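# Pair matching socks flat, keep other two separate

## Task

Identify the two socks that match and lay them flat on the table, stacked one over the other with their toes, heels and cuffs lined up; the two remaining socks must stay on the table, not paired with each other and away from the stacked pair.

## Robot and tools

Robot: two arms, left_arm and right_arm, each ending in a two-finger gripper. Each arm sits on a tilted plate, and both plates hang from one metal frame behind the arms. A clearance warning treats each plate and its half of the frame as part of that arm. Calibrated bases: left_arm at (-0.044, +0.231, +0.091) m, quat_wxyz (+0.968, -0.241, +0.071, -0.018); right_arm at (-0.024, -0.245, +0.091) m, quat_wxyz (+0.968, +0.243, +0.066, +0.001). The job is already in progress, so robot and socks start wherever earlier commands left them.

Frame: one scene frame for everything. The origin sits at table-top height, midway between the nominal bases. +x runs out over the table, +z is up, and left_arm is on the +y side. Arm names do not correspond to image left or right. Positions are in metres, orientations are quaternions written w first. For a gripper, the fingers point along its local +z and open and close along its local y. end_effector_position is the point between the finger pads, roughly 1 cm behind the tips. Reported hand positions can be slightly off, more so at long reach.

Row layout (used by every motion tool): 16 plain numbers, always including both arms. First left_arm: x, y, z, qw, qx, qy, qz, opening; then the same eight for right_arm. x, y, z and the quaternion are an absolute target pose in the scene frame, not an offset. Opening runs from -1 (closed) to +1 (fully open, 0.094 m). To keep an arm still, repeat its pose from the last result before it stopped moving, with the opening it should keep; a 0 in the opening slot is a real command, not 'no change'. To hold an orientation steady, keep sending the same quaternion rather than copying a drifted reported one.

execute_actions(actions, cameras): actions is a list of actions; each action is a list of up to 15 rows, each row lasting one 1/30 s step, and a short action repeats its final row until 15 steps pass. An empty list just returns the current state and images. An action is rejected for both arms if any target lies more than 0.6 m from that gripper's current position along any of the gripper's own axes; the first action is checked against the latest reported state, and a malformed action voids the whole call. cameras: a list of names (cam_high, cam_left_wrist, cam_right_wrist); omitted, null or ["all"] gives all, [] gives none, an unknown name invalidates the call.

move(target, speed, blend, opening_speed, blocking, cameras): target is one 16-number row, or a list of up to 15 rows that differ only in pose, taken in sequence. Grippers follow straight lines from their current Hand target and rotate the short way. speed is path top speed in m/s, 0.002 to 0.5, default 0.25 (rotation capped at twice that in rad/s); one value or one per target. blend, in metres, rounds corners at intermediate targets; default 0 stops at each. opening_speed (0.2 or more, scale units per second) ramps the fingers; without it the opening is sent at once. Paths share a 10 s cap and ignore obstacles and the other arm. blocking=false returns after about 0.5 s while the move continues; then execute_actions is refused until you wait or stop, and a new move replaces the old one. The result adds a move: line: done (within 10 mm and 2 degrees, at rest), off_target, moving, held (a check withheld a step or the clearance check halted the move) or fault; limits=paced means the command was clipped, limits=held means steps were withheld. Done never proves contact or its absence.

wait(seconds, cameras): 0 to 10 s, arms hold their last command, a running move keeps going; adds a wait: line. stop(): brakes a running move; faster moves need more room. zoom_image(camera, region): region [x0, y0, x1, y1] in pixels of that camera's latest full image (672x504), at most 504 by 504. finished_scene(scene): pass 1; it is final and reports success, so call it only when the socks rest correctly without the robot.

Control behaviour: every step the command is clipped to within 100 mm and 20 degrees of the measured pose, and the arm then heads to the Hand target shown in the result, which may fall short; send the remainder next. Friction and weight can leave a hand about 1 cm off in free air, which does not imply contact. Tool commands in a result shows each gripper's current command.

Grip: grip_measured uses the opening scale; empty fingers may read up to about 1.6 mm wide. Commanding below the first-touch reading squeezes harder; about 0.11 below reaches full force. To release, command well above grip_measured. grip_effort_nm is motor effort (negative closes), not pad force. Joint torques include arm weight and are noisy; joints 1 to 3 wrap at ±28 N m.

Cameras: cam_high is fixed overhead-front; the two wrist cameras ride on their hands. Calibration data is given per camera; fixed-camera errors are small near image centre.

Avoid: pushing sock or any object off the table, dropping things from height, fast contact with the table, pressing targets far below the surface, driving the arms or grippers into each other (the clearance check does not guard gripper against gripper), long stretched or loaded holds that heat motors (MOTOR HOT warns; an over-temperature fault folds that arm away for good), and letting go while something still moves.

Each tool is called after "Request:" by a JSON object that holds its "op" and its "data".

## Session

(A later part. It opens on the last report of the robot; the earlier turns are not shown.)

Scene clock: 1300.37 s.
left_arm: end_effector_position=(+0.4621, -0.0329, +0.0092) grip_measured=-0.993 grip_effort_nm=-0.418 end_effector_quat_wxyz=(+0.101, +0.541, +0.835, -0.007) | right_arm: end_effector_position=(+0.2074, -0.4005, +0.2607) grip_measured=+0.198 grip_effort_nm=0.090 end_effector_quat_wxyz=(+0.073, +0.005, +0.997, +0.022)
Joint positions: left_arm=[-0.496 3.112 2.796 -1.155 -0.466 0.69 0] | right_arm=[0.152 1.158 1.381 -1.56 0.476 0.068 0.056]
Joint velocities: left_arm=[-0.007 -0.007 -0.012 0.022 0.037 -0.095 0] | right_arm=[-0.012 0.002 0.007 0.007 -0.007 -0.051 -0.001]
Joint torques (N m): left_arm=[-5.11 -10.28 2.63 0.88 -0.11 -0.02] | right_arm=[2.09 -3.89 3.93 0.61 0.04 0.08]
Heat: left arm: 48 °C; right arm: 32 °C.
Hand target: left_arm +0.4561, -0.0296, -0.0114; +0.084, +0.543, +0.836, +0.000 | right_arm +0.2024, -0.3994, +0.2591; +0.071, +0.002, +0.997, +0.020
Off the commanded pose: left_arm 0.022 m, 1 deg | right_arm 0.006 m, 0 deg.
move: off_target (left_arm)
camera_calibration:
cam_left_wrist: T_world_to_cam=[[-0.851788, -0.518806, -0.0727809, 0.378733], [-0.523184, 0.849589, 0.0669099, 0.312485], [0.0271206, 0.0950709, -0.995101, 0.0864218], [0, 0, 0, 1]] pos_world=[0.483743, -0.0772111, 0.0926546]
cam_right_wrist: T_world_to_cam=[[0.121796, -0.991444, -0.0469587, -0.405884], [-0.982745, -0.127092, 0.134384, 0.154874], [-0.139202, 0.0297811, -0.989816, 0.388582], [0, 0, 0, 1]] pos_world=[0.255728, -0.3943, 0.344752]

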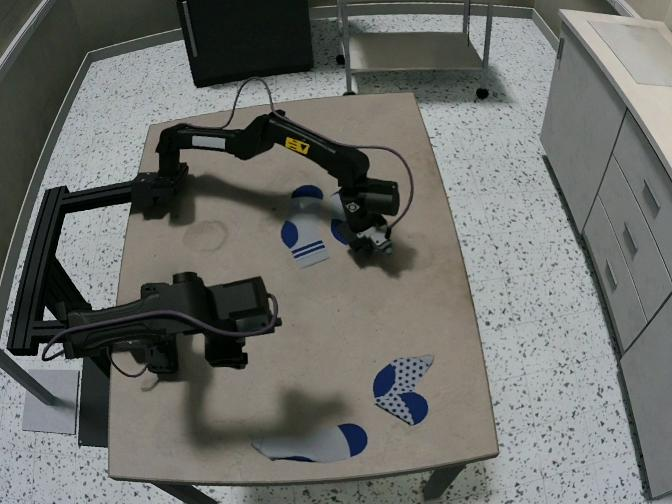

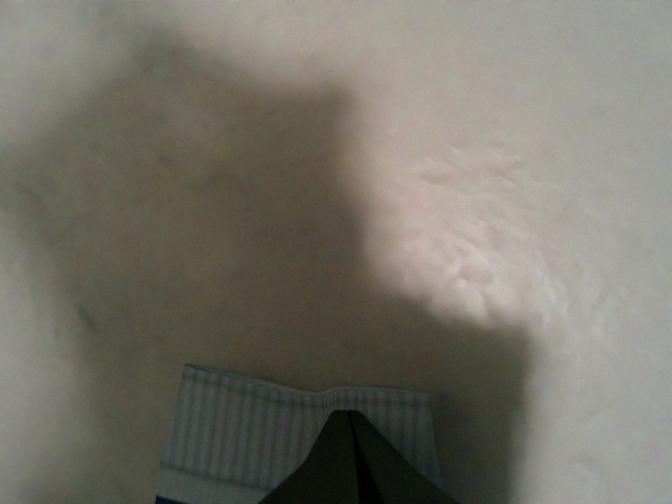

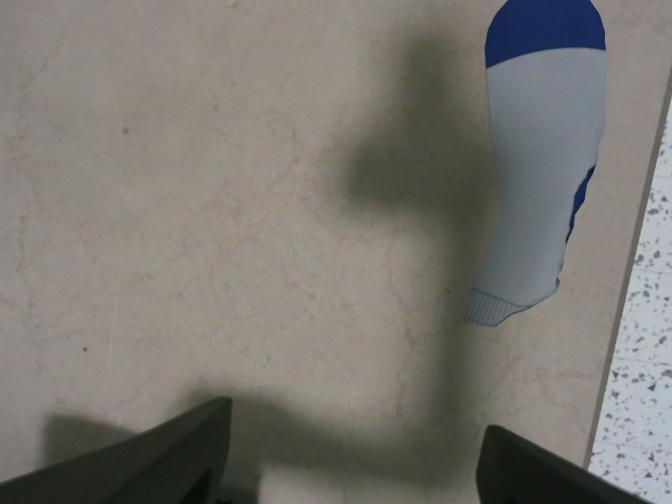

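Request:
{"op": "move", "data": {"target": [0.462,-0.032,0.012,0.09,0.542,0.835,0,-0.2,0.2022,-0.3994,0.2592,0.071,0.002,0.997,0.020,0.2], "opening_speed": 1, "cameras": []}}

Request:
{"op": "move", "data": {"target": [0.456,-0.030,-0.016,0.09,0.542,0.835,0,-0.2,0.2022,-0.3994,0.2592,0.071,0.002,0.997,0.020,0.2], "speed": 0.05}}

Request:
{"op": "move", "data": {"target": [0.456,-0.030,-0.018,0.09,0.542,0.835,0,-1,0.2022,-0.3994,0.2592,0.071,0.002,0.997,0.020,0.2], "opening_speed": 0.6}}

Scene clock: 1304.90 s.
left_arm: end_effector_position=(+0.4649, -0.0286, +0.0142) grip_measured=-0.202 grip_effort_nm=0.095 end_effector_quat_wxyz=(+0.101, +0.540, +0.836, -0.001) | right_arm: end_effector_position=(+0.2074, -0.4005, +0.2607) grip_measured=+0.198 grip_effort_nm=0.085 end_effector_quat_wxyz=(+0.073, +0.005, +0.997, +0.022)
Joint positions: left_arm=[-0.496 3.116 2.826 -1.179 -0.48 0.69 0.037] | right_arm=[0.152 1.158 1.381 -1.56 0.476 0.068 0.056]
Joint velocities: left_arm=[-0.002 0.012 -0.002 0.037 0.007 -0.022 -0.001] | right_arm=[-0.002 0.022 -0.002 0.007 -0.022 -0.022 0]
Joint torques (N m): left_arm=[-6.26 -10.17 8.12 0.42 0 -0.11] | right_arm=[2.07 -3.88 3.95 0.61 0.05 0.08]
Heat: left arm: 49 °C; right arm: 32 °C.
Hand target: left_arm +0.4617, -0.0318, +0.0119; +0.098, +0.542, +0.835, +0.000 | right_arm +0.2024, -0.3994, +0.2591; +0.071, +0.002, +0.997, +0.020
Off the commanded pose: left_arm 0.005 m, 1 deg | right_arm 0.006 m, 0 deg.
elbow stopped short (left arm): the move would have taken joint 3 (elbow) straighter than the controller allows.
move: done
No camera images: "cameras" was empty.

Scene clock: 1306.03 s.
left_arm: end_effector_position=(+0.4642, -0.0289, +0.0109) grip_measured=-0.202 grip_effort_nm=0.105 end_effector_quat_wxyz=(+0.105, +0.538, +0.836, +0.003) | right_arm: end_effector_position=(+0.2074, -0.4005, +0.2607) grip_measured=+0.198 grip_effort_nm=0.085 end_effector_quat_wxyz=(+0.073, +0.005, +0.997, +0.022)
Joint positions: left_arm=[-0.496 3.048 2.672 -1.082 -0.486 0.691 0.037] | right_arm=[0.152 1.158 1.381 -1.56 0.476 0.068 0.056]
Joint velocities: left_arm=[-0.022 0.002 0.002 -0.022 -0.007 -0.037 0] | right_arm=[-0.007 -0.012 0.012 -0.022 -0.037 -0.007 0]
Joint torques (N m): left_arm=[-4.88 -9.81 2.24 0.91 0.04 0.05] | right_arm=[2.07 -3.89 3.93 0.61 0.05 0.08]
Heat: left arm: 49 °C; right arm: 32 °C.
Hand target: left_arm +0.4544, -0.0290, -0.0150; +0.086, +0.542, +0.836, -0.001 | right_arm +0.2024, -0.3994, +0.2591; +0.071, +0.002, +0.997, +0.020
Off the commanded pose: left_arm 0.028 m, 2 deg | right_arm 0.006 m, 0 deg.
move: off_target (left_arm)
camera_calibration:
cam_left_wrist: T_world_to_cam=[[-0.845656, -0.525354, -0.0941787, 0.379856], [-0.531902, 0.844123, 0.0673544, 0.313952], [0.0441135, 0.107052, -0.993274, 0.0800645], [0, 0, 0, 1]] pos_world=[0.484687, -0.0740266, 0.0941543]
cam_right_wrist: T_world_to_cam=[[0.121796, -0.991444, -0.0469587, -0.405884], [-0.982745, -0.127092, 0.134384, 0.154874], [-0.139202, 0.0297811, -0.989816, 0.388582], [0, 0, 0, 1]] pos_world=[0.255728, -0.3943, 0.344752]

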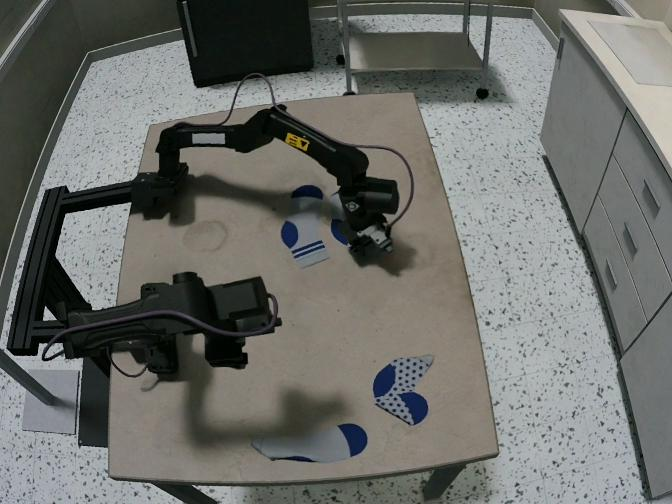

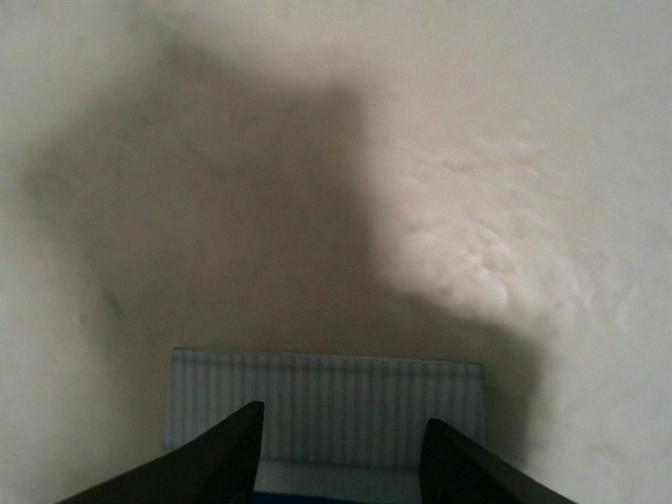

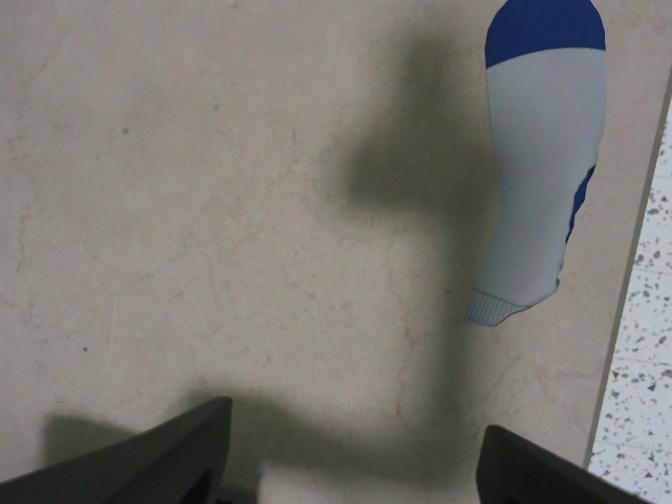

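Scene clock: 1307.57 s.
left_arm: end_effector_position=(+0.4626, -0.0348, +0.0094) grip_measured=-0.993 grip_effort_nm=-0.408 end_effector_quat_wxyz=(+0.111, +0.538, +0.835, -0.010) | right_arm: end_effector_position=(+0.2074, -0.4005, +0.2607) grip_measured=+0.198 grip_effort_nm=0.090 end_effector_quat_wxyz=(+0.073, +0.005, +0.997, +0.022)
Joint positions: left_arm=[-0.496 3.037 2.639 -1.052 -0.458 0.695 0] | right_arm=[0.152 1.158 1.381 -1.56 0.476 0.068 0.056]
Joint velocities: left_arm=[-0.002 0.002 -0.007 -0.022 -0.022 0.037 0] | right_arm=[0.002 -0.012 -0.007 0.022 -0.037 -0.051 -0.001]
Joint torques (N m): left_arm=[-4.82 -9.33 2.89 0.86 -0.21 0.05] | right_arm=[2.09 -3.88 3.95 0.61 0.04 0.08]
Heat: left arm: 48 °C; right arm: 32 °C.
Hand target: left_arm +0.4547, -0.0293, -0.0170; +0.089, +0.542, +0.835, +0.000 | right_arm +0.2024, -0.3994, +0.2591; +0.071, +0.002, +0.997, +0.020
Off the commanded pose: left_arm 0.029 m, 3 deg | right_arm 0.006 m, 0 deg.
move: off_target (left_arm)
camera_calibration:
cam_left_wrist: T_world_to_cam=[[-0.848621, -0.523584, -0.075518, 0.376543], [-0.527483, 0.848327, 0.0458576, 0.31644], [0.0400537, 0.0787502, -0.996089, 0.0802362], [0, 0, 0, 1]] pos_world=[0.483245, -0.0776109, 0.0938471]
cam_right_wrist: T_world_to_cam=[[0.121796, -0.991444, -0.0469587, -0.405884], [-0.982745, -0.127092, 0.134384, 0.154874], [-0.139202, 0.0297811, -0.989816, 0.388582], [0, 0, 0, 1]] pos_world=[0.255728, -0.3943, 0.344752]

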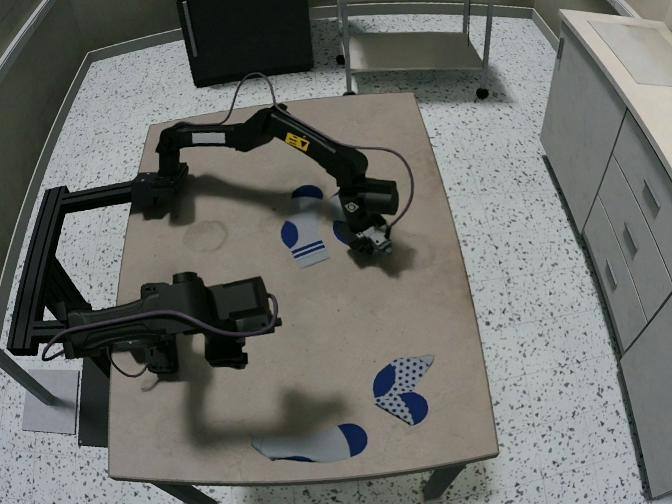

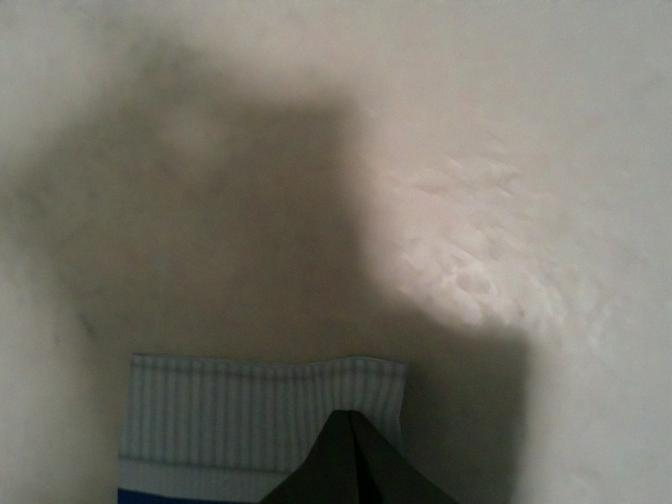

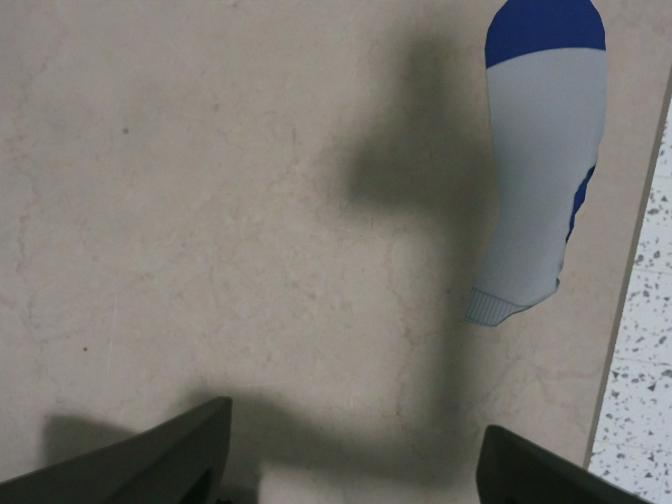

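Request:
{"op": "move", "data": {"target": [0.456,-0.030,0.010,-0.03,0.545,0.838,0,-0.2,0.2022,-0.3994,0.2592,0.071,0.002,0.997,0.020,0.2], "opening_speed": 1, "cameras": []}}

Request:
{"op": "move", "data": {"target": [0.450,-0.030,-0.012,-0.03,0.545,0.838,0,-0.2,0.2022,-0.3994,0.2592,0.071,0.002,0.997,0.020,0.2], "speed": 0.05}}

Scene clock: 1312.00 s.
left_arm: end_effector_position=(+0.4628, -0.0258, +0.0128) grip_measured=-0.202 grip_effort_nm=0.100 end_effector_quat_wxyz=(+0.094, +0.537, +0.838, +0.002) | right_arm: end_effector_position=(+0.2074, -0.4005, +0.2607) grip_measured=+0.198 grip_effort_nm=0.085 end_effector_quat_wxyz=(+0.073, +0.005, +0.997, +0.022)
Joint positions: left_arm=[-0.495 3.12 2.832 -1.195 -0.488 0.677 0.037] | right_arm=[0.152 1.158 1.381 -1.56 0.476 0.068 0.056]
Joint velocities: left_arm=[0.002 -0.012 -0.007 -0.037 0.007 0.051 0] | right_arm=[-0.002 -0.017 -0.002 -0.007 -0.022 -0.095 -0.001]
Joint torques (N m): left_arm=[-6.42 -10.32 7.38 0.33 -0.03 -0.08] | right_arm=[2.07 -3.88 3.92 0.61 0.05 0.09]
Heat: left arm: 48 °C; right arm: 32 °C.
Hand target: left_arm +0.4558, -0.0295, +0.0100; +0.086, +0.543, +0.835, +0.004 | right_arm +0.2024, -0.3994, +0.2591; +0.071, +0.002, +0.997, +0.020
Off the commanded pose: left_arm 0.008 m, 14 deg | right_arm 0.006 m, 0 deg.
elbow stopped short (left arm): the move would have taken joint 3 (elbow) straighter than the controller allows.
move: off_target (left_arm)
No camera images: "cameras" was empty.

Scene clock: 1314.57 s.
left_arm: end_effector_position=(+0.4623, -0.0259, +0.0115) grip_measured=-0.202 grip_effort_nm=0.100 end_effector_quat_wxyz=(+0.093, +0.536, +0.839, +0.003) | right_arm: end_effector_position=(+0.2074, -0.4005, +0.2607) grip_measured=+0.198 grip_effort_nm=0.090 end_effector_quat_wxyz=(+0.073, +0.005, +0.997, +0.022)
Joint positions: left_arm=[-0.495 3.122 2.83 -1.193 -0.49 0.675 0.037] | right_arm=[0.152 1.158 1.381 -1.56 0.476 0.068 0.056]
Joint velocities: left_arm=[-0.002 -0.022 0.002 -0.037 -0.037 0.066 0] | right_arm=[-0.012 -0.002 -0.002 -0.051 -0.022 0.007 0]
Joint torques (N m): left_arm=[-5.57 -9.35 3.26 0.58 0.02 -0.11] | right_arm=[2.09 -3.89 3.93 0.61 0.04 0.08]
Heat: left arm: 48 °C; right arm: 32 °C.
Hand target: left_arm +0.4484, -0.0286, -0.0112; +0.069, +0.544, +0.836, +0.002 | right_arm +0.2024, -0.3994, +0.2591; +0.071, +0.002, +0.997, +0.020
Off the commanded pose: left_arm 0.027 m, 14 deg | right_arm 0.006 m, 0 deg.
elbow stopped short (left arm): the move would have taken joint 3 (elbow) straighter than the controller allows.
joint sent to its limit (left arm) — joint 2 (shoulder), upper limit. The joint targets are off in orientation, not in position.
move: off_target (left_arm)
camera_calibration:
cam_left_wrist: T_world_to_cam=[[-0.844545, -0.528782, -0.0844565, 0.379207], [-0.534955, 0.840161, 0.0891769, 0.311463], [0.0238019, 0.120494, -0.992429, 0.0901271], [0, 0, 0, 1]] pos_world=[0.484731, -0.0720209, 0.0936959]
cam_right_wrist: T_world_to_cam=[[0.121796, -0.991444, -0.0469587, -0.405884], [-0.982745, -0.127092, 0.134384, 0.154874], [-0.139202, 0.0297811, -0.989816, 0.388582], [0, 0, 0, 1]] pos_world=[0.255728, -0.3943, 0.344752]

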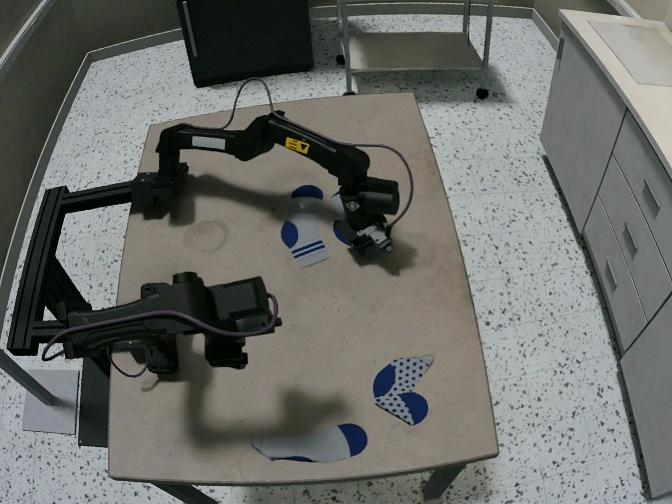

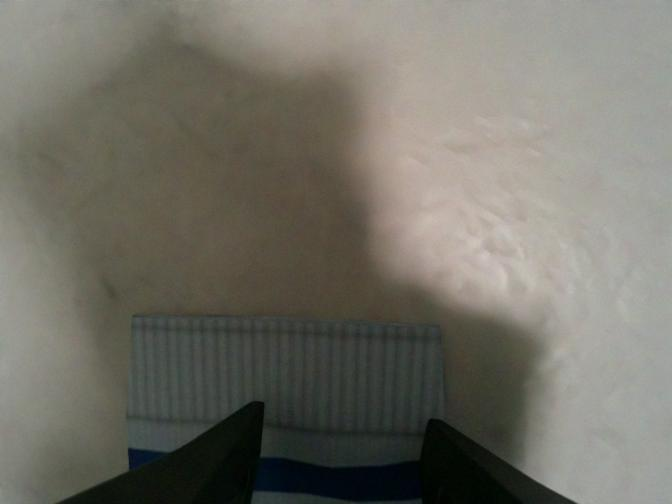

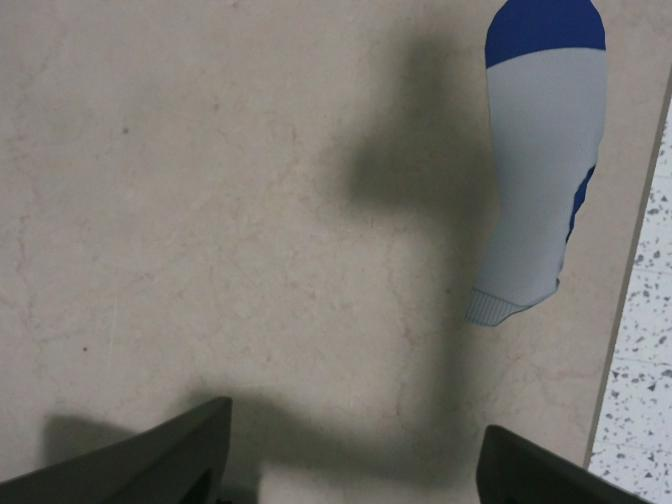

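Request:
{"op": "move", "data": {"target": [0.40,0.10,0.15,0,0.031,0.9995,0,-0.2,0.2022,-0.3994,0.2592,0.071,0.002,0.997,0.020,-0.2], "speed": 0.2, "cameras": []}}

Request:
{"op": "move", "data": {"target": [0.165,0.22,0.256,0,0.031,0.9995,0,-0.2,0.40,-0.15,0.18,0,0.545,0.839,0,-0.2], "speed": 0.2}}

Request:
{"op": "move", "data": {"target": [0.165,0.22,0.256,0,0.031,0.9995,0,-0.2,0.455,-0.04,0.10,0,0.545,0.839,0,-0.2], "speed": 0.15}}

Scene clock: 1325.43 s.
left_arm: end_effector_position=(+0.3965, +0.0934, +0.1311) grip_measured=-0.202 grip_effort_nm=0.100 end_effector_quat_wxyz=(-0.016, +0.042, +0.999, +0.011) | right_arm: end_effector_position=(+0.2074, -0.4005, +0.2607) grip_measured=-0.198 grip_effort_nm=-0.125 end_effector_quat_wxyz=(+0.073, +0.005, +0.997, +0.022)
Joint positions: left_arm=[-0.495 2.56 2.298 -1.48 -0.497 -0.501 0.037] | right_arm=[0.152 1.158 1.381 -1.56 0.476 0.068 0.038]
Joint velocities: left_arm=[0.002 0.022 -0.012 0.007 -0.037 0.037 -0.001] | right_arm=[0.012 0.002 -0.002 -0.051 -0.066 -0.095 0]
Joint torques (N m): left_arm=[-5.27 -12.86 7.02 0.01 -0.01 -0.12] | right_arm=[2.07 -3.88 3.95 0.61 0.04 0.09]
Heat: left arm: 50 °C; right arm: 32 °C.
Hand target: left_arm +0.4020, +0.1002, +0.1512; +0.000, +0.030, +1.000, +0.000 | right_arm +0.2024, -0.3994, +0.2591; +0.071, +0.002, +0.997, +0.020
Off the commanded pose: left_arm 0.020 m, 3 deg | right_arm 0.006 m, 0 deg.
move: off_target (left_arm)
No camera images: "cameras" was empty.

Scene clock: 1329.20 s.
left_arm: end_effector_position=(+0.1719, +0.2223, +0.2562) grip_measured=-0.202 grip_effort_nm=0.100 end_effector_quat_wxyz=(+0.039, +0.025, +0.998, -0.039) | right_arm: end_effector_position=(+0.4043, -0.1564, +0.1786) grip_measured=-0.198 grip_effort_nm=-0.129 end_effector_quat_wxyz=(+0.003, +0.551, +0.834, +0.008)
Joint positions: left_arm=[-0.787 1.418 1.259 -1.561 -0.44 -0.782 0.037] | right_arm=[0.498 2.33 2.112 -1.461 0.492 1.692 0.038]
Joint velocities: left_arm=[-0.007 -0.022 -0.002 -0.037 0.066 -0.051 0.001] | right_arm=[-0.007 -0.002 0.002 -0.051 -0.051 -0.037 0]
Joint torques (N m): left_arm=[-2.81 -1.89 4.72 0.39 -0.04 -0.08] | right_arm=[7.8 -9.54 7.42 0.16 -0.04 0.05]
Heat: left arm: 49 °C; right arm: 32 °C.
Hand target: left_arm +0.1677, +0.2220, +0.2571; +0.039, +0.031, +0.998, -0.039 | right_arm +0.4014, -0.1470, +0.1800; +0.001, +0.544, +0.839, +0.005
Off the commanded pose: left_arm 0.007 m, 6 deg | right_arm 0.008 m, 1 deg.
joint sent to its limit (left arm) — joint 4 (wrist pitch), lower limit. The joint targets are off in position and orientation.
move: off_target (left_arm)
camera_calibration:
cam_left_wrist: T_world_to_cam=[[0.0658308, -0.993951, 0.0879053, 0.188623], [-0.981787, -0.0487862, 0.183614, 0.175964], [-0.178215, -0.0983917, -0.97906, 0.389959], [0, 0, 0, 1]] pos_world=[0.229839, 0.234435, 0.332903]
cam_right_wrist: T_world_to_cam=[[-0.862647, -0.504353, -0.0383254, 0.280998], [-0.493355, 0.822282, 0.283644, 0.314395], [-0.111542, 0.263593, -0.958163, 0.347167], [0, 0, 0, 1]] pos_world=[0.436234, -0.208309, 0.254235]

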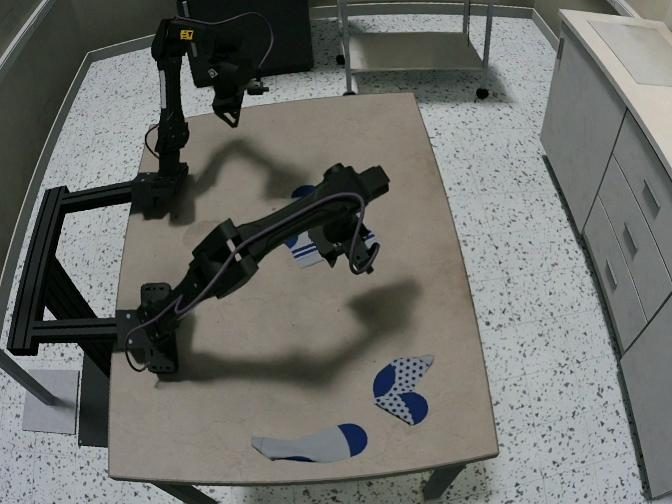

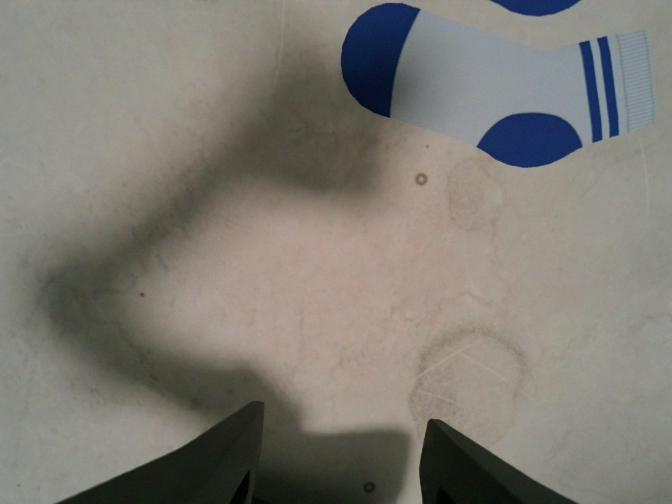

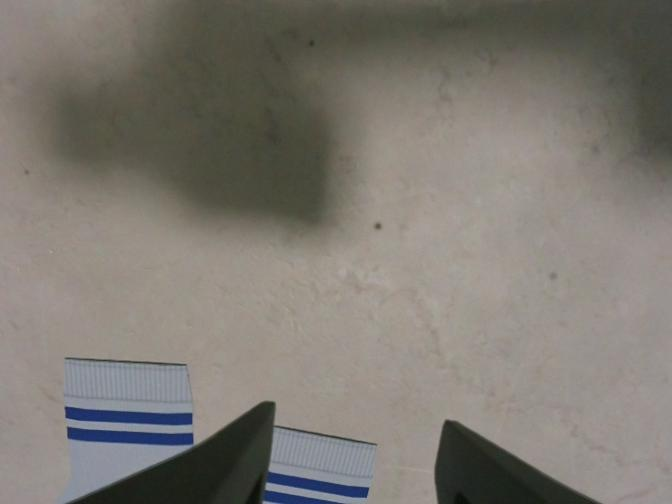

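Scene clock: 1330.77 s.
left_arm: end_effector_position=(+0.1695, +0.2211, +0.2550) grip_measured=-0.202 grip_effort_nm=0.090 end_effector_quat_wxyz=(+0.035, +0.023, +0.998, -0.040) | right_arm: end_effector_position=(+0.4613, -0.0504, +0.0989) grip_measured=-0.198 grip_effort_nm=-0.129 end_effector_quat_wxyz=(+0.016, +0.560, +0.828, +0.037)
Joint positions: left_arm=[-0.791 1.418 1.253 -1.561 -0.433 -0.792 0.037] | right_arm=[0.53 2.951 2.856 -1.53 0.488 1.716 0.038]
Joint velocities: left_arm=[0.012 -0.002 0.002 -0.007 -0.022 -0.007 -0.001] | right_arm=[-0.002 -0.002 0.007 -0.066 -0.022 0.022 -0.001]
Joint torques (N m): left_arm=[-2.89 -1.51 4.7 0.38 -0.02 -0.07] | right_arm=[9.24 -12.9 7.27 0.28 0.01 -0.06]
Heat: left arm: 49 °C; right arm: 32 °C.
Hand target: left_arm +0.1653, +0.2200, +0.2551; +0.033, +0.031, +0.998, -0.038 | right_arm +0.4536, -0.0403, +0.1000; +0.016, +0.545, +0.838, +0.033
Off the commanded pose: left_arm 0.005 m, 6 deg | right_arm 0.012 m, 5 deg.
elbow stopped short (right arm): the move would have taken joint 3 (elbow) straighter than the controller allows.
joint sent to its limit (left arm) — joint 4 (wrist pitch), lower limit. The joint targets are off in orientation, not in position.
move: off_target (left_arm, right_arm)
camera_calibration:
cam_left_wrist: T_world_to_cam=[[0.0699645, -0.993592, 0.0887704, 0.186643], [-0.980169, -0.0519337, 0.191237, 0.172221], [-0.185402, -0.10039, -0.977521, 0.38957], [0, 0, 0, 1]] pos_world=[0.227974, 0.2335, 0.33131]
cam_right_wrist: T_world_to_cam=[[-0.869272, -0.483992, -0.100585, 0.390801], [-0.491271, 0.823195, 0.28461, 0.276912], [-0.0549481, 0.296818, -0.953352, 0.224365], [0, 0, 0, 1]] pos_world=[0.488079, -0.105404, 0.174396]

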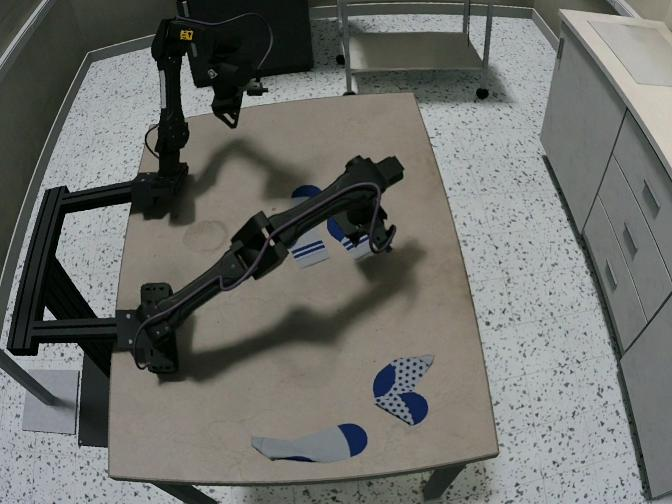

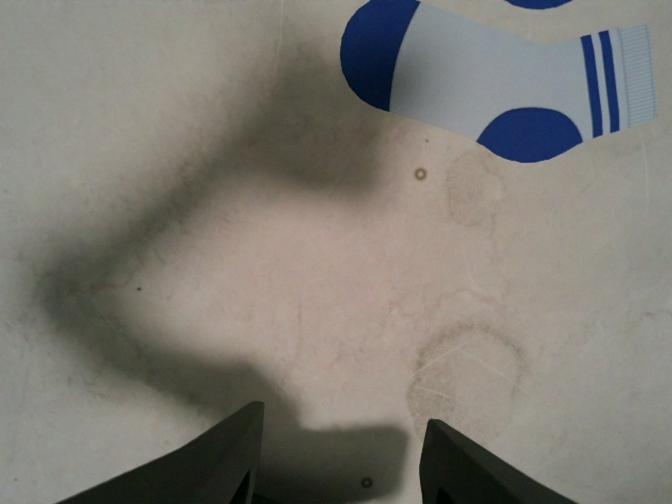

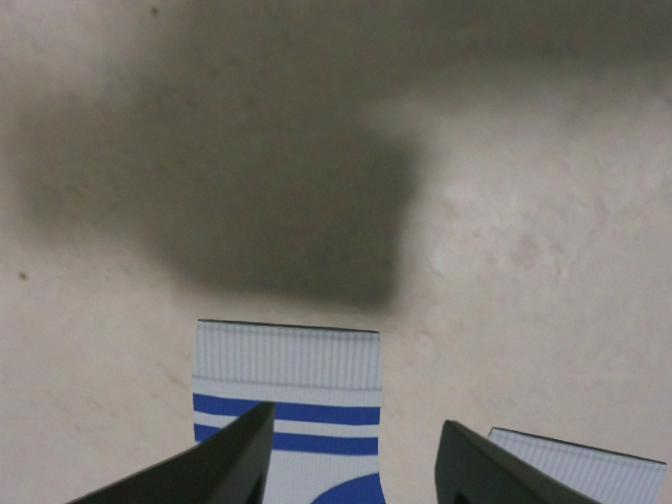

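Request:
{"op": "move", "data": {"target": [0.165,0.22,0.256,0,0.031,0.9995,0,-0.2,0.468,-0.022,0.045,0,0.545,0.839,0,-0.2], "speed": 0.1}}

Request:
{"op": "zoom_image", "data": {"camera": "cam_high", "region": [300, 180, 420, 280]}}

Scene clock: 1337.77 s.
left_arm: end_effector_position=(+0.1695, +0.2210, +0.2550) grip_measured=-0.202 grip_effort_nm=0.100 end_effector_quat_wxyz=(+0.035, +0.023, +0.998, -0.040) | right_arm: end_effector_position=(+0.4662, -0.0267, +0.0523) grip_measured=-0.198 grip_effort_nm=-0.125 end_effector_quat_wxyz=(+0.019, +0.547, +0.836, +0.042)
Joint positions: left_arm=[-0.791 1.418 1.253 -1.561 -0.433 -0.792 0.037] | right_arm=[0.518 3.052 2.859 -1.412 0.488 1.665 0.038]
Joint velocities: left_arm=[-0.022 -0.007 -0.002 -0.051 -0.007 -0.081 0] | right_arm=[0.007 -0.012 0.007 0.022 0.095 -0.022 0]
Joint torques (N m): left_arm=[-2.95 -1.48 4.68 0.37 0.06 -0.1] | right_arm=[7.43 -12.9 7.17 0.67 0.05 -0.09]
Heat: left arm: 47 °C; right arm: 33 °C.
Hand target: left_arm +0.1654, +0.2200, +0.2551; +0.033, +0.031, +0.998, -0.038 | right_arm +0.4674, -0.0224, +0.0450; +0.023, +0.544, +0.837, +0.043
Off the commanded pose: left_arm 0.005 m, 6 deg | right_arm 0.009 m, 5 deg.
elbow stopped short (right arm): the move would have taken joint 3 (elbow) straighter than the controller allows.
joint sent to its limit (left arm) — joint 4 (wrist pitch), lower limit. The joint targets are off in orientation, not in position.
move: off_target (left_arm, right_arm)
camera_calibration:
cam_left_wrist: T_world_to_cam=[[0.0699494, -0.993572, 0.0890026, 0.186541], [-0.980117, -0.0518455, 0.191527, 0.172066], [-0.185681, -0.10063, -0.977444, 0.389637], [0, 0, 0, 1]] pos_world=[0.227945, 0.233472, 0.33129]
cam_right_wrist: T_world_to_cam=[[-0.852735, -0.510069, -0.112572, 0.394052], [-0.519634, 0.806454, 0.282156, 0.285982], [-0.0531346, 0.2991, -0.952741, 0.172321], [0, 0, 0, 1]] pos_world=[0.493784, -0.081179, 0.127845]

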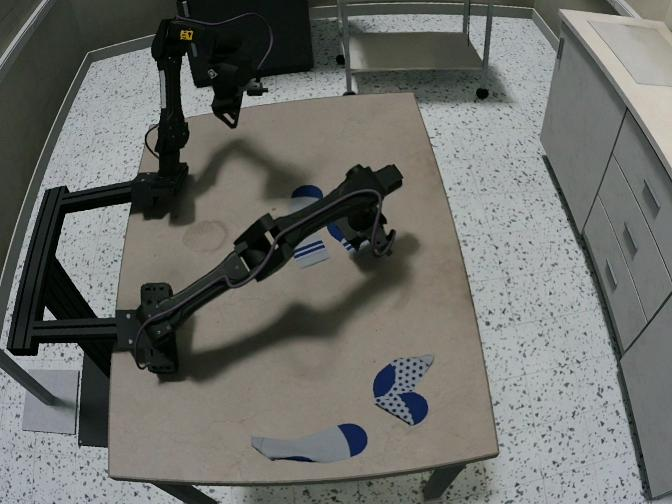

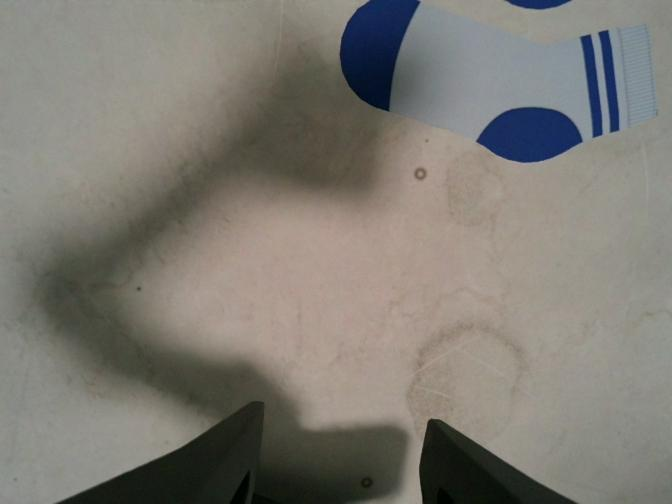

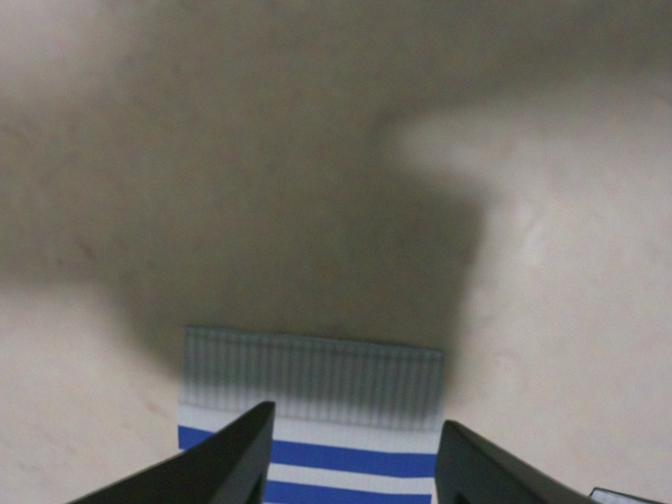

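Scaled by 4.200.

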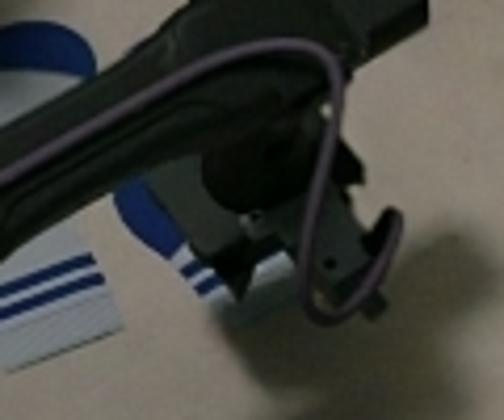

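Request:
{"op": "move", "data": {"target": [0.165,0.22,0.256,0,0.031,0.9995,0,-0.2,0.478,-0.024,-0.008,0,0.545,0.839,0,-0.2], "speed": 0.05}}

Scene clock: 1342.13 s.
left_arm: end_effector_position=(+0.1694, +0.2210, +0.2550) grip_measured=-0.202 grip_effort_nm=0.095 end_effector_quat_wxyz=(+0.035, +0.023, +0.998, -0.040) | right_arm: end_effector_position=(+0.4793, -0.0264, +0.0235) grip_measured=-0.198 grip_effort_nm=-0.125 end_effector_quat_wxyz=(+0.025, +0.544, +0.837, +0.052)
Joint positions: left_arm=[-0.791 1.418 1.253 -1.561 -0.432 -0.793 0.037] | right_arm=[0.482 3.098 2.861 -1.322 0.488 1.605 0.038]
Joint velocities: left_arm=[-0.007 -0.022 -0.017 -0.007 0.022 -0.022 -0.001] | right_arm=[-0.007 0.007 0.002 0.037 -0.051 -0.037 0]
Joint torques (N m): left_arm=[-3.04 -1.44 4.68 0.37 0.02 -0.06] | right_arm=[5.91 -11.7 4.25 1.15 0.08 -0.1]
Heat: left arm: 46 °C; right arm: 33 °C.
Hand target: left_arm +0.1653, +0.2199, +0.2551; +0.033, +0.031, +0.998, -0.038 | right_arm +0.4758, -0.0257, -0.0065; +0.022, +0.544, +0.838, +0.039
Off the commanded pose: left_arm 0.005 m, 6 deg | right_arm 0.032 m, 7 deg.
elbow stopped short (right arm): the move would have taken joint 3 (elbow) straighter than the controller allows.
joint sent to its limit (left arm) — joint 4 (wrist pitch), lower limit. The joint targets are off in orientation, not in position.
joint sent to its limit (right arm) — joint 2 (shoulder), upper limit. The joint targets are off in orientation, not in position.
move: off_target (left_arm, right_arm)
camera_calibration:
cam_left_wrist: T_world_to_cam=[[0.070314, -0.993524, 0.089258, 0.186361], [-0.980039, -0.052124, 0.191849, 0.171981], [-0.185954, -0.100966, -0.977357, 0.389722], [0, 0, 0, 1]] pos_world=[0.227914, 0.233467, 0.331269]
cam_right_wrist: T_world_to_cam=[[-0.846886, -0.514232, -0.135465, 0.399718], [-0.530593, 0.800148, 0.279704, 0.305834], [-0.0354405, 0.308754, -0.950482, 0.137272], [0, 0, 0, 1]] pos_world=[0.505654, -0.0815482, 0.0990792]

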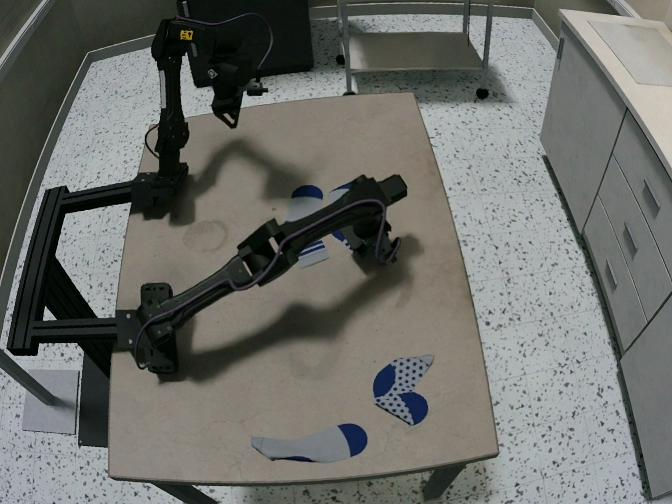

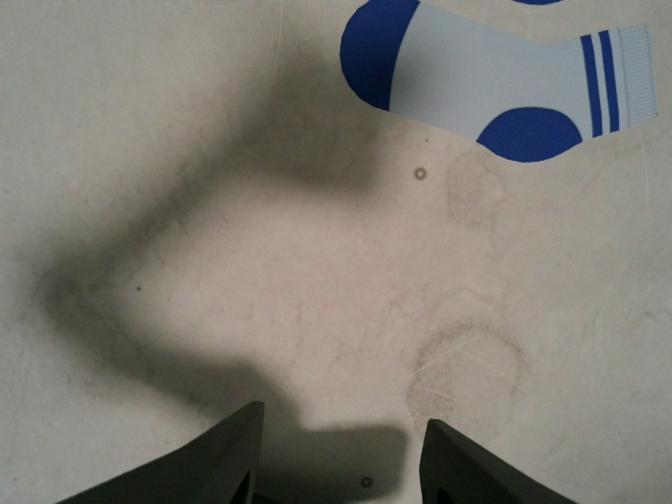

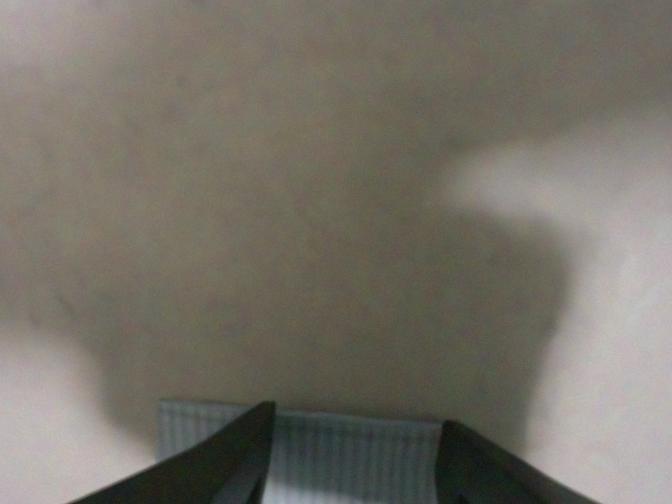

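Request:
{"op": "move", "data": {"target": [0.165,0.22,0.256,0,0.031,0.9995,0,-0.2,0.484,-0.016,0.035,0,0.545,0.839,0,-0.2], "speed": 0.06, "cameras": []}}

Request:
{"op": "move", "data": {"target": [0.165,0.22,0.256,0,0.031,0.9995,0,-0.2,0.488,-0.013,-0.008,0,0.545,0.839,0,-0.2], "speed": 0.05}}

Scene clock: 1347.03 s.
left_arm: end_effector_position=(+0.1694, +0.2210, +0.2550) grip_measured=-0.202 grip_effort_nm=0.090 end_effector_quat_wxyz=(+0.035, +0.023, +0.998, -0.040) | right_arm: end_effector_position=(+0.4798, -0.0256, +0.0248) grip_measured=-0.198 grip_effort_nm=-0.125 end_effector_quat_wxyz=(+0.026, +0.543, +0.837, +0.053)
Joint positions: left_arm=[-0.791 1.418 1.253 -1.561 -0.432 -0.793 0.037] | right_arm=[0.483 3.098 2.864 -1.321 0.488 1.604 0.038]
Joint velocities: left_arm=[-0.012 -0.017 -0.002 -0.037 -0.007 0.007 -0.001] | right_arm=[-0.007 -0.022 0.032 0.007 0.007 0.007 0]
Joint torques (N m): left_arm=[-2.88 -1.39 4.48 0.39 0.05 -0.09] | right_arm=[9.28 -15.32 6.9 0.72 0.06 0.09]
Heat: left arm: 45 °C; right arm: 34 °C.
Hand target: left_arm +0.1654, +0.2200, +0.2551; +0.033, +0.031, +0.998, -0.038 | right_arm +0.4829, -0.0166, +0.0352; +0.037, +0.544, +0.836, +0.067
Off the commanded pose: left_arm 0.005 m, 6 deg | right_arm 0.015 m, 7 deg.
elbow stopped short (right arm): the move would have taken joint 3 (elbow) straighter than the controller allows.
joint sent to its limit (left arm) — joint 4 (wrist pitch), lower limit. The joint targets are off in orientation, not in position.
move: off_target (left_arm, right_arm)
No camera images: "cameras" was empty.

Scene clock: 1348.90 s.
left_arm: end_effector_position=(+0.1694, +0.2210, +0.2550) grip_measured=-0.202 grip_effort_nm=0.095 end_effector_quat_wxyz=(+0.035, +0.023, +0.998, -0.040) | right_arm: end_effector_position=(+0.4960, -0.0188, +0.0257) grip_measured=-0.198 grip_effort_nm=-0.120 end_effector_quat_wxyz=(+0.043, +0.550, +0.830, +0.082)
Joint positions: left_arm=[-0.791 1.418 1.253 -1.561 -0.432 -0.793 0.037] | right_arm=[0.481 3.099 2.86 -1.239 0.488 1.584 0.038]
Joint velocities: left_arm=[-0.012 -0.007 0.012 -0.081 -0.037 -0.081 0.001] | right_arm=[-0.007 -0.012 0.017 0.007 -0.022 -0.007 0]
Joint torques (N m): left_arm=[-2.88 -1.37 4.68 0.35 0.01 -0.08] | right_arm=[6.58 -11.89 3.48 1.16 0.05 -0.04]
Heat: left arm: 45 °C; right arm: 34 °C.
Hand target: left_arm +0.1653, +0.2200, +0.2551; +0.033, +0.031, +0.998, -0.038 | right_arm +0.4857, -0.0148, -0.0061; +0.035, +0.544, +0.836, +0.063
Off the commanded pose: left_arm 0.005 m, 6 deg | right_arm 0.035 m, 11 deg.
elbow stopped short (right arm): the move would have taken joint 3 (elbow) straighter than the controller allows.
joint sent to its limit (left arm) — joint 4 (wrist pitch), lower limit. The joint targets are off in orientation, not in position.
joint sent to its limit (right arm) — joint 2 (shoulder), upper limit. The joint targets are off in position and orientation.
move: off_target (left_arm, right_arm)
camera_calibration:
cam_left_wrist: T_world_to_cam=[[0.070314, -0.993524, 0.089258, 0.186361], [-0.980039, -0.052124, 0.191849, 0.171981], [-0.185954, -0.100966, -0.977357, 0.389722], [0, 0, 0, 1]] pos_world=[0.227914, 0.233467, 0.331269]
cam_right_wrist: T_world_to_cam=[[-0.845449, -0.492814, -0.205791, 0.419599], [-0.53316, 0.801158, 0.271818, 0.309546], [0.0309158, 0.339528, -0.940088, 0.104951], [0, 0, 0, 1]] pos_world=[0.516542, -0.0768444, 0.100873]

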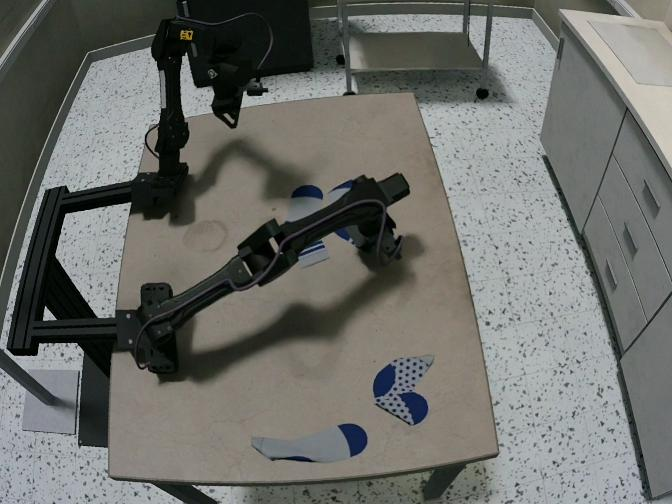

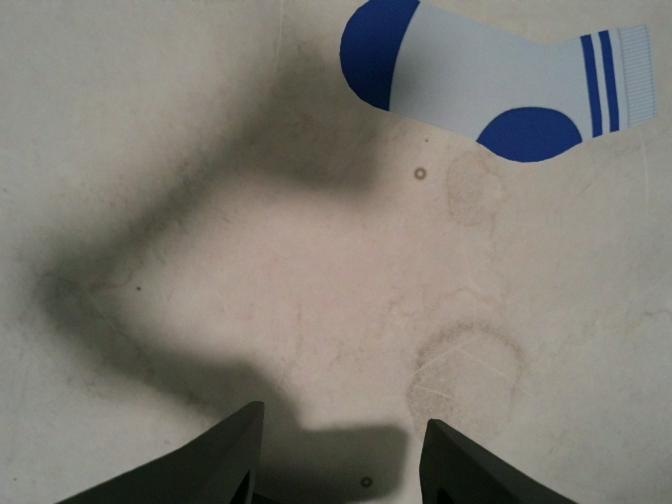

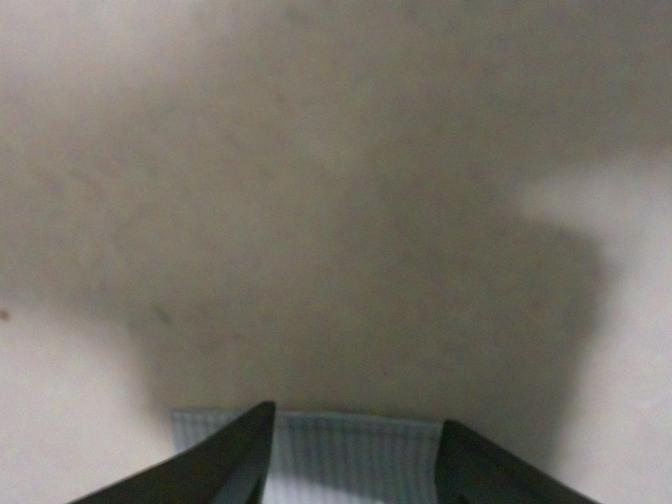

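Request:
{"op": "move", "data": {"target": [[0.165,0.22,0.256,0,0.031,0.9995,0,-0.2,0.46,-0.06,0.10,0,0.545,0.839,0,-0.2],[0.165,0.22,0.256,0,0.031,0.9995,0,-0.2,0.2022,-0.3994,0.2592,0.071,0.002,0.997,0.020,-0.2]], "speed": [0.08,0.25], "cameras": []}}

Request:
{"op": "move", "data": {"target": [0.41,0.13,0.13,0,0.031,0.9995,0,-0.3,0.2022,-0.3994,0.2592,0.071,0.002,0.997,0.020,0.2], "speed": 0.2}}

Scene clock: 1359.37 s.
left_arm: end_effector_position=(+0.1694, +0.2209, +0.2550) grip_measured=-0.202 grip_effort_nm=0.100 end_effector_quat_wxyz=(+0.034, +0.023, +0.998, -0.041) | right_arm: end_effector_position=(+0.2023, -0.3998, +0.2528) grip_measured=-0.198 grip_effort_nm=-0.105 end_effector_quat_wxyz=(+0.066, +0.003, +0.998, +0.013)
Joint positions: left_arm=[-0.791 1.418 1.253 -1.561 -0.432 -0.793 0.037] | right_arm=[0.154 1.143 1.335 -1.548 0.494 0.072 0.038]
Joint velocities: left_arm=[0.027 0.017 0.002 -0.007 0.022 0.037 -0.001] | right_arm=[-0.012 -0.017 -0.002 0.022 -0.022 -0.037 0]
Joint torques (N m): left_arm=[-2.91 -1.48 4.74 0.37 0.05 -0.05] | right_arm=[1.01 -2.76 7.12 0.44 -0.11 -0.07]
Heat: left arm: 44 °C; right arm: 35 °C.
Hand target: left_arm +0.1653, +0.2199, +0.2551; +0.033, +0.031, +0.998, -0.038 | right_arm +0.2011, -0.4023, +0.2583; +0.070, +0.002, +0.997, +0.016
Off the commanded pose: left_arm 0.005 m, 6 deg | right_arm 0.006 m, 1 deg.
elbow stopped short (right arm): the move would have taken joint 3 (elbow) straighter than the controller allows.
joint sent to its limit (left arm) — joint 4 (wrist pitch), lower limit. The joint targets are off in orientation, not in position.
move: off_target (left_arm)
No camera images: "cameras" was empty.

Scene clock: 1361.70 s.
left_arm: end_effector_position=(+0.4060, +0.1279, +0.1270) grip_measured=-0.298 grip_effort_nm=-0.125 end_effector_quat_wxyz=(-0.001, +0.026, +1.000, -0.010) | right_arm: end_effector_position=(+0.2021, -0.3990, +0.2528) grip_measured=+0.198 grip_effort_nm=0.090 end_effector_quat_wxyz=(+0.066, +0.002, +0.998, +0.015)
Joint positions: left_arm=[-0.419 2.425 2.12 -1.344 -0.483 -0.422 0.033] | right_arm=[0.154 1.143 1.335 -1.548 0.489 0.072 0.056]
Joint velocities: left_arm=[-0.002 0.022 0.002 -0.007 -0.007 0.007 0] | right_arm=[-0.002 0.017 0.007 -0.051 -0.022 -0.037 -0.001]
Joint torques (N m): left_arm=[-5.15 -8.29 7.61 0.11 -0.05 0.05] | right_arm=[1.89 -2.55 7.17 0.45 -0.1 0.04]
Heat: left arm: 44 °C; right arm: 34 °C.
Hand target: left_arm +0.4080, +0.1274, +0.1279; +0.000, +0.031, +1.000, -0.005 | right_arm +0.2021, -0.3995, +0.2590; +0.071, +0.002, +0.997, +0.020
Off the commanded pose: left_arm 0.005 m, 1 deg | right_arm 0.006 m, 1 deg.
move: done
camera_calibration:
cam_left_wrist: T_world_to_cam=[[0.0682554, -0.997426, 0.0219783, 0.0985738], [-0.964596, -0.0603517, 0.256733, 0.410101], [-0.254746, -0.0387236, -0.966232, 0.31773], [0, 0, 0, 1]] pos_world=[0.469795, 0.135374, 0.199548]
cam_right_wrist: T_world_to_cam=[[0.125654, -0.991498, -0.0337957, -0.408246], [-0.980111, -0.129341, 0.150508, 0.145354], [-0.1536, 0.0142115, -0.988031, 0.376197], [0, 0, 0, 1]] pos_world=[0.251544, -0.391321, 0.33602]

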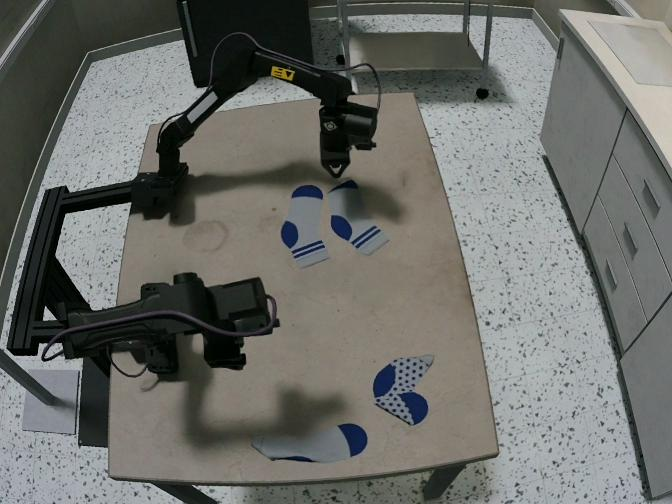

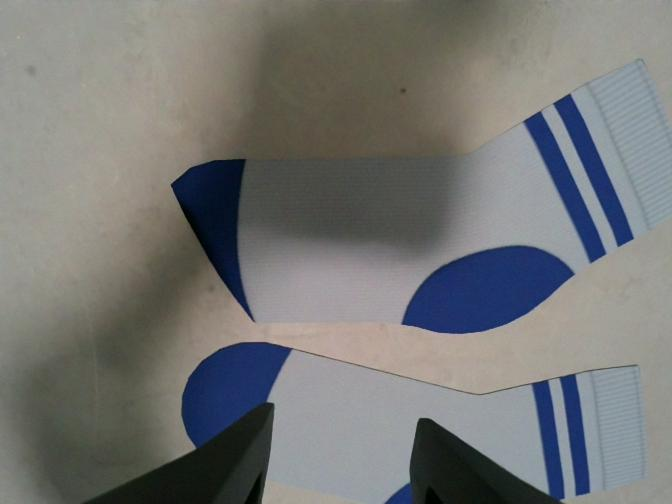

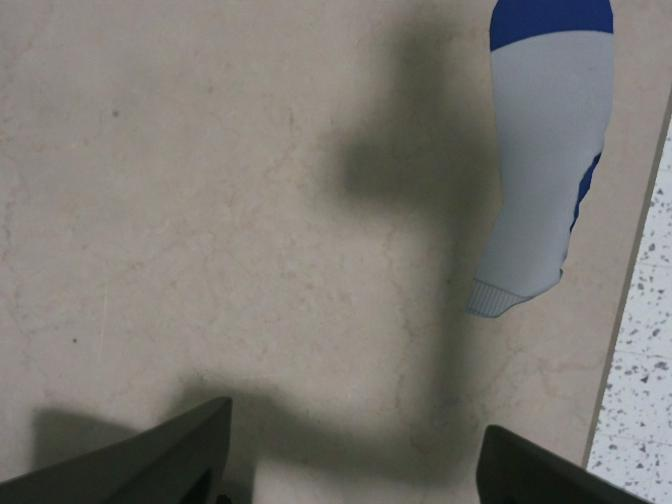

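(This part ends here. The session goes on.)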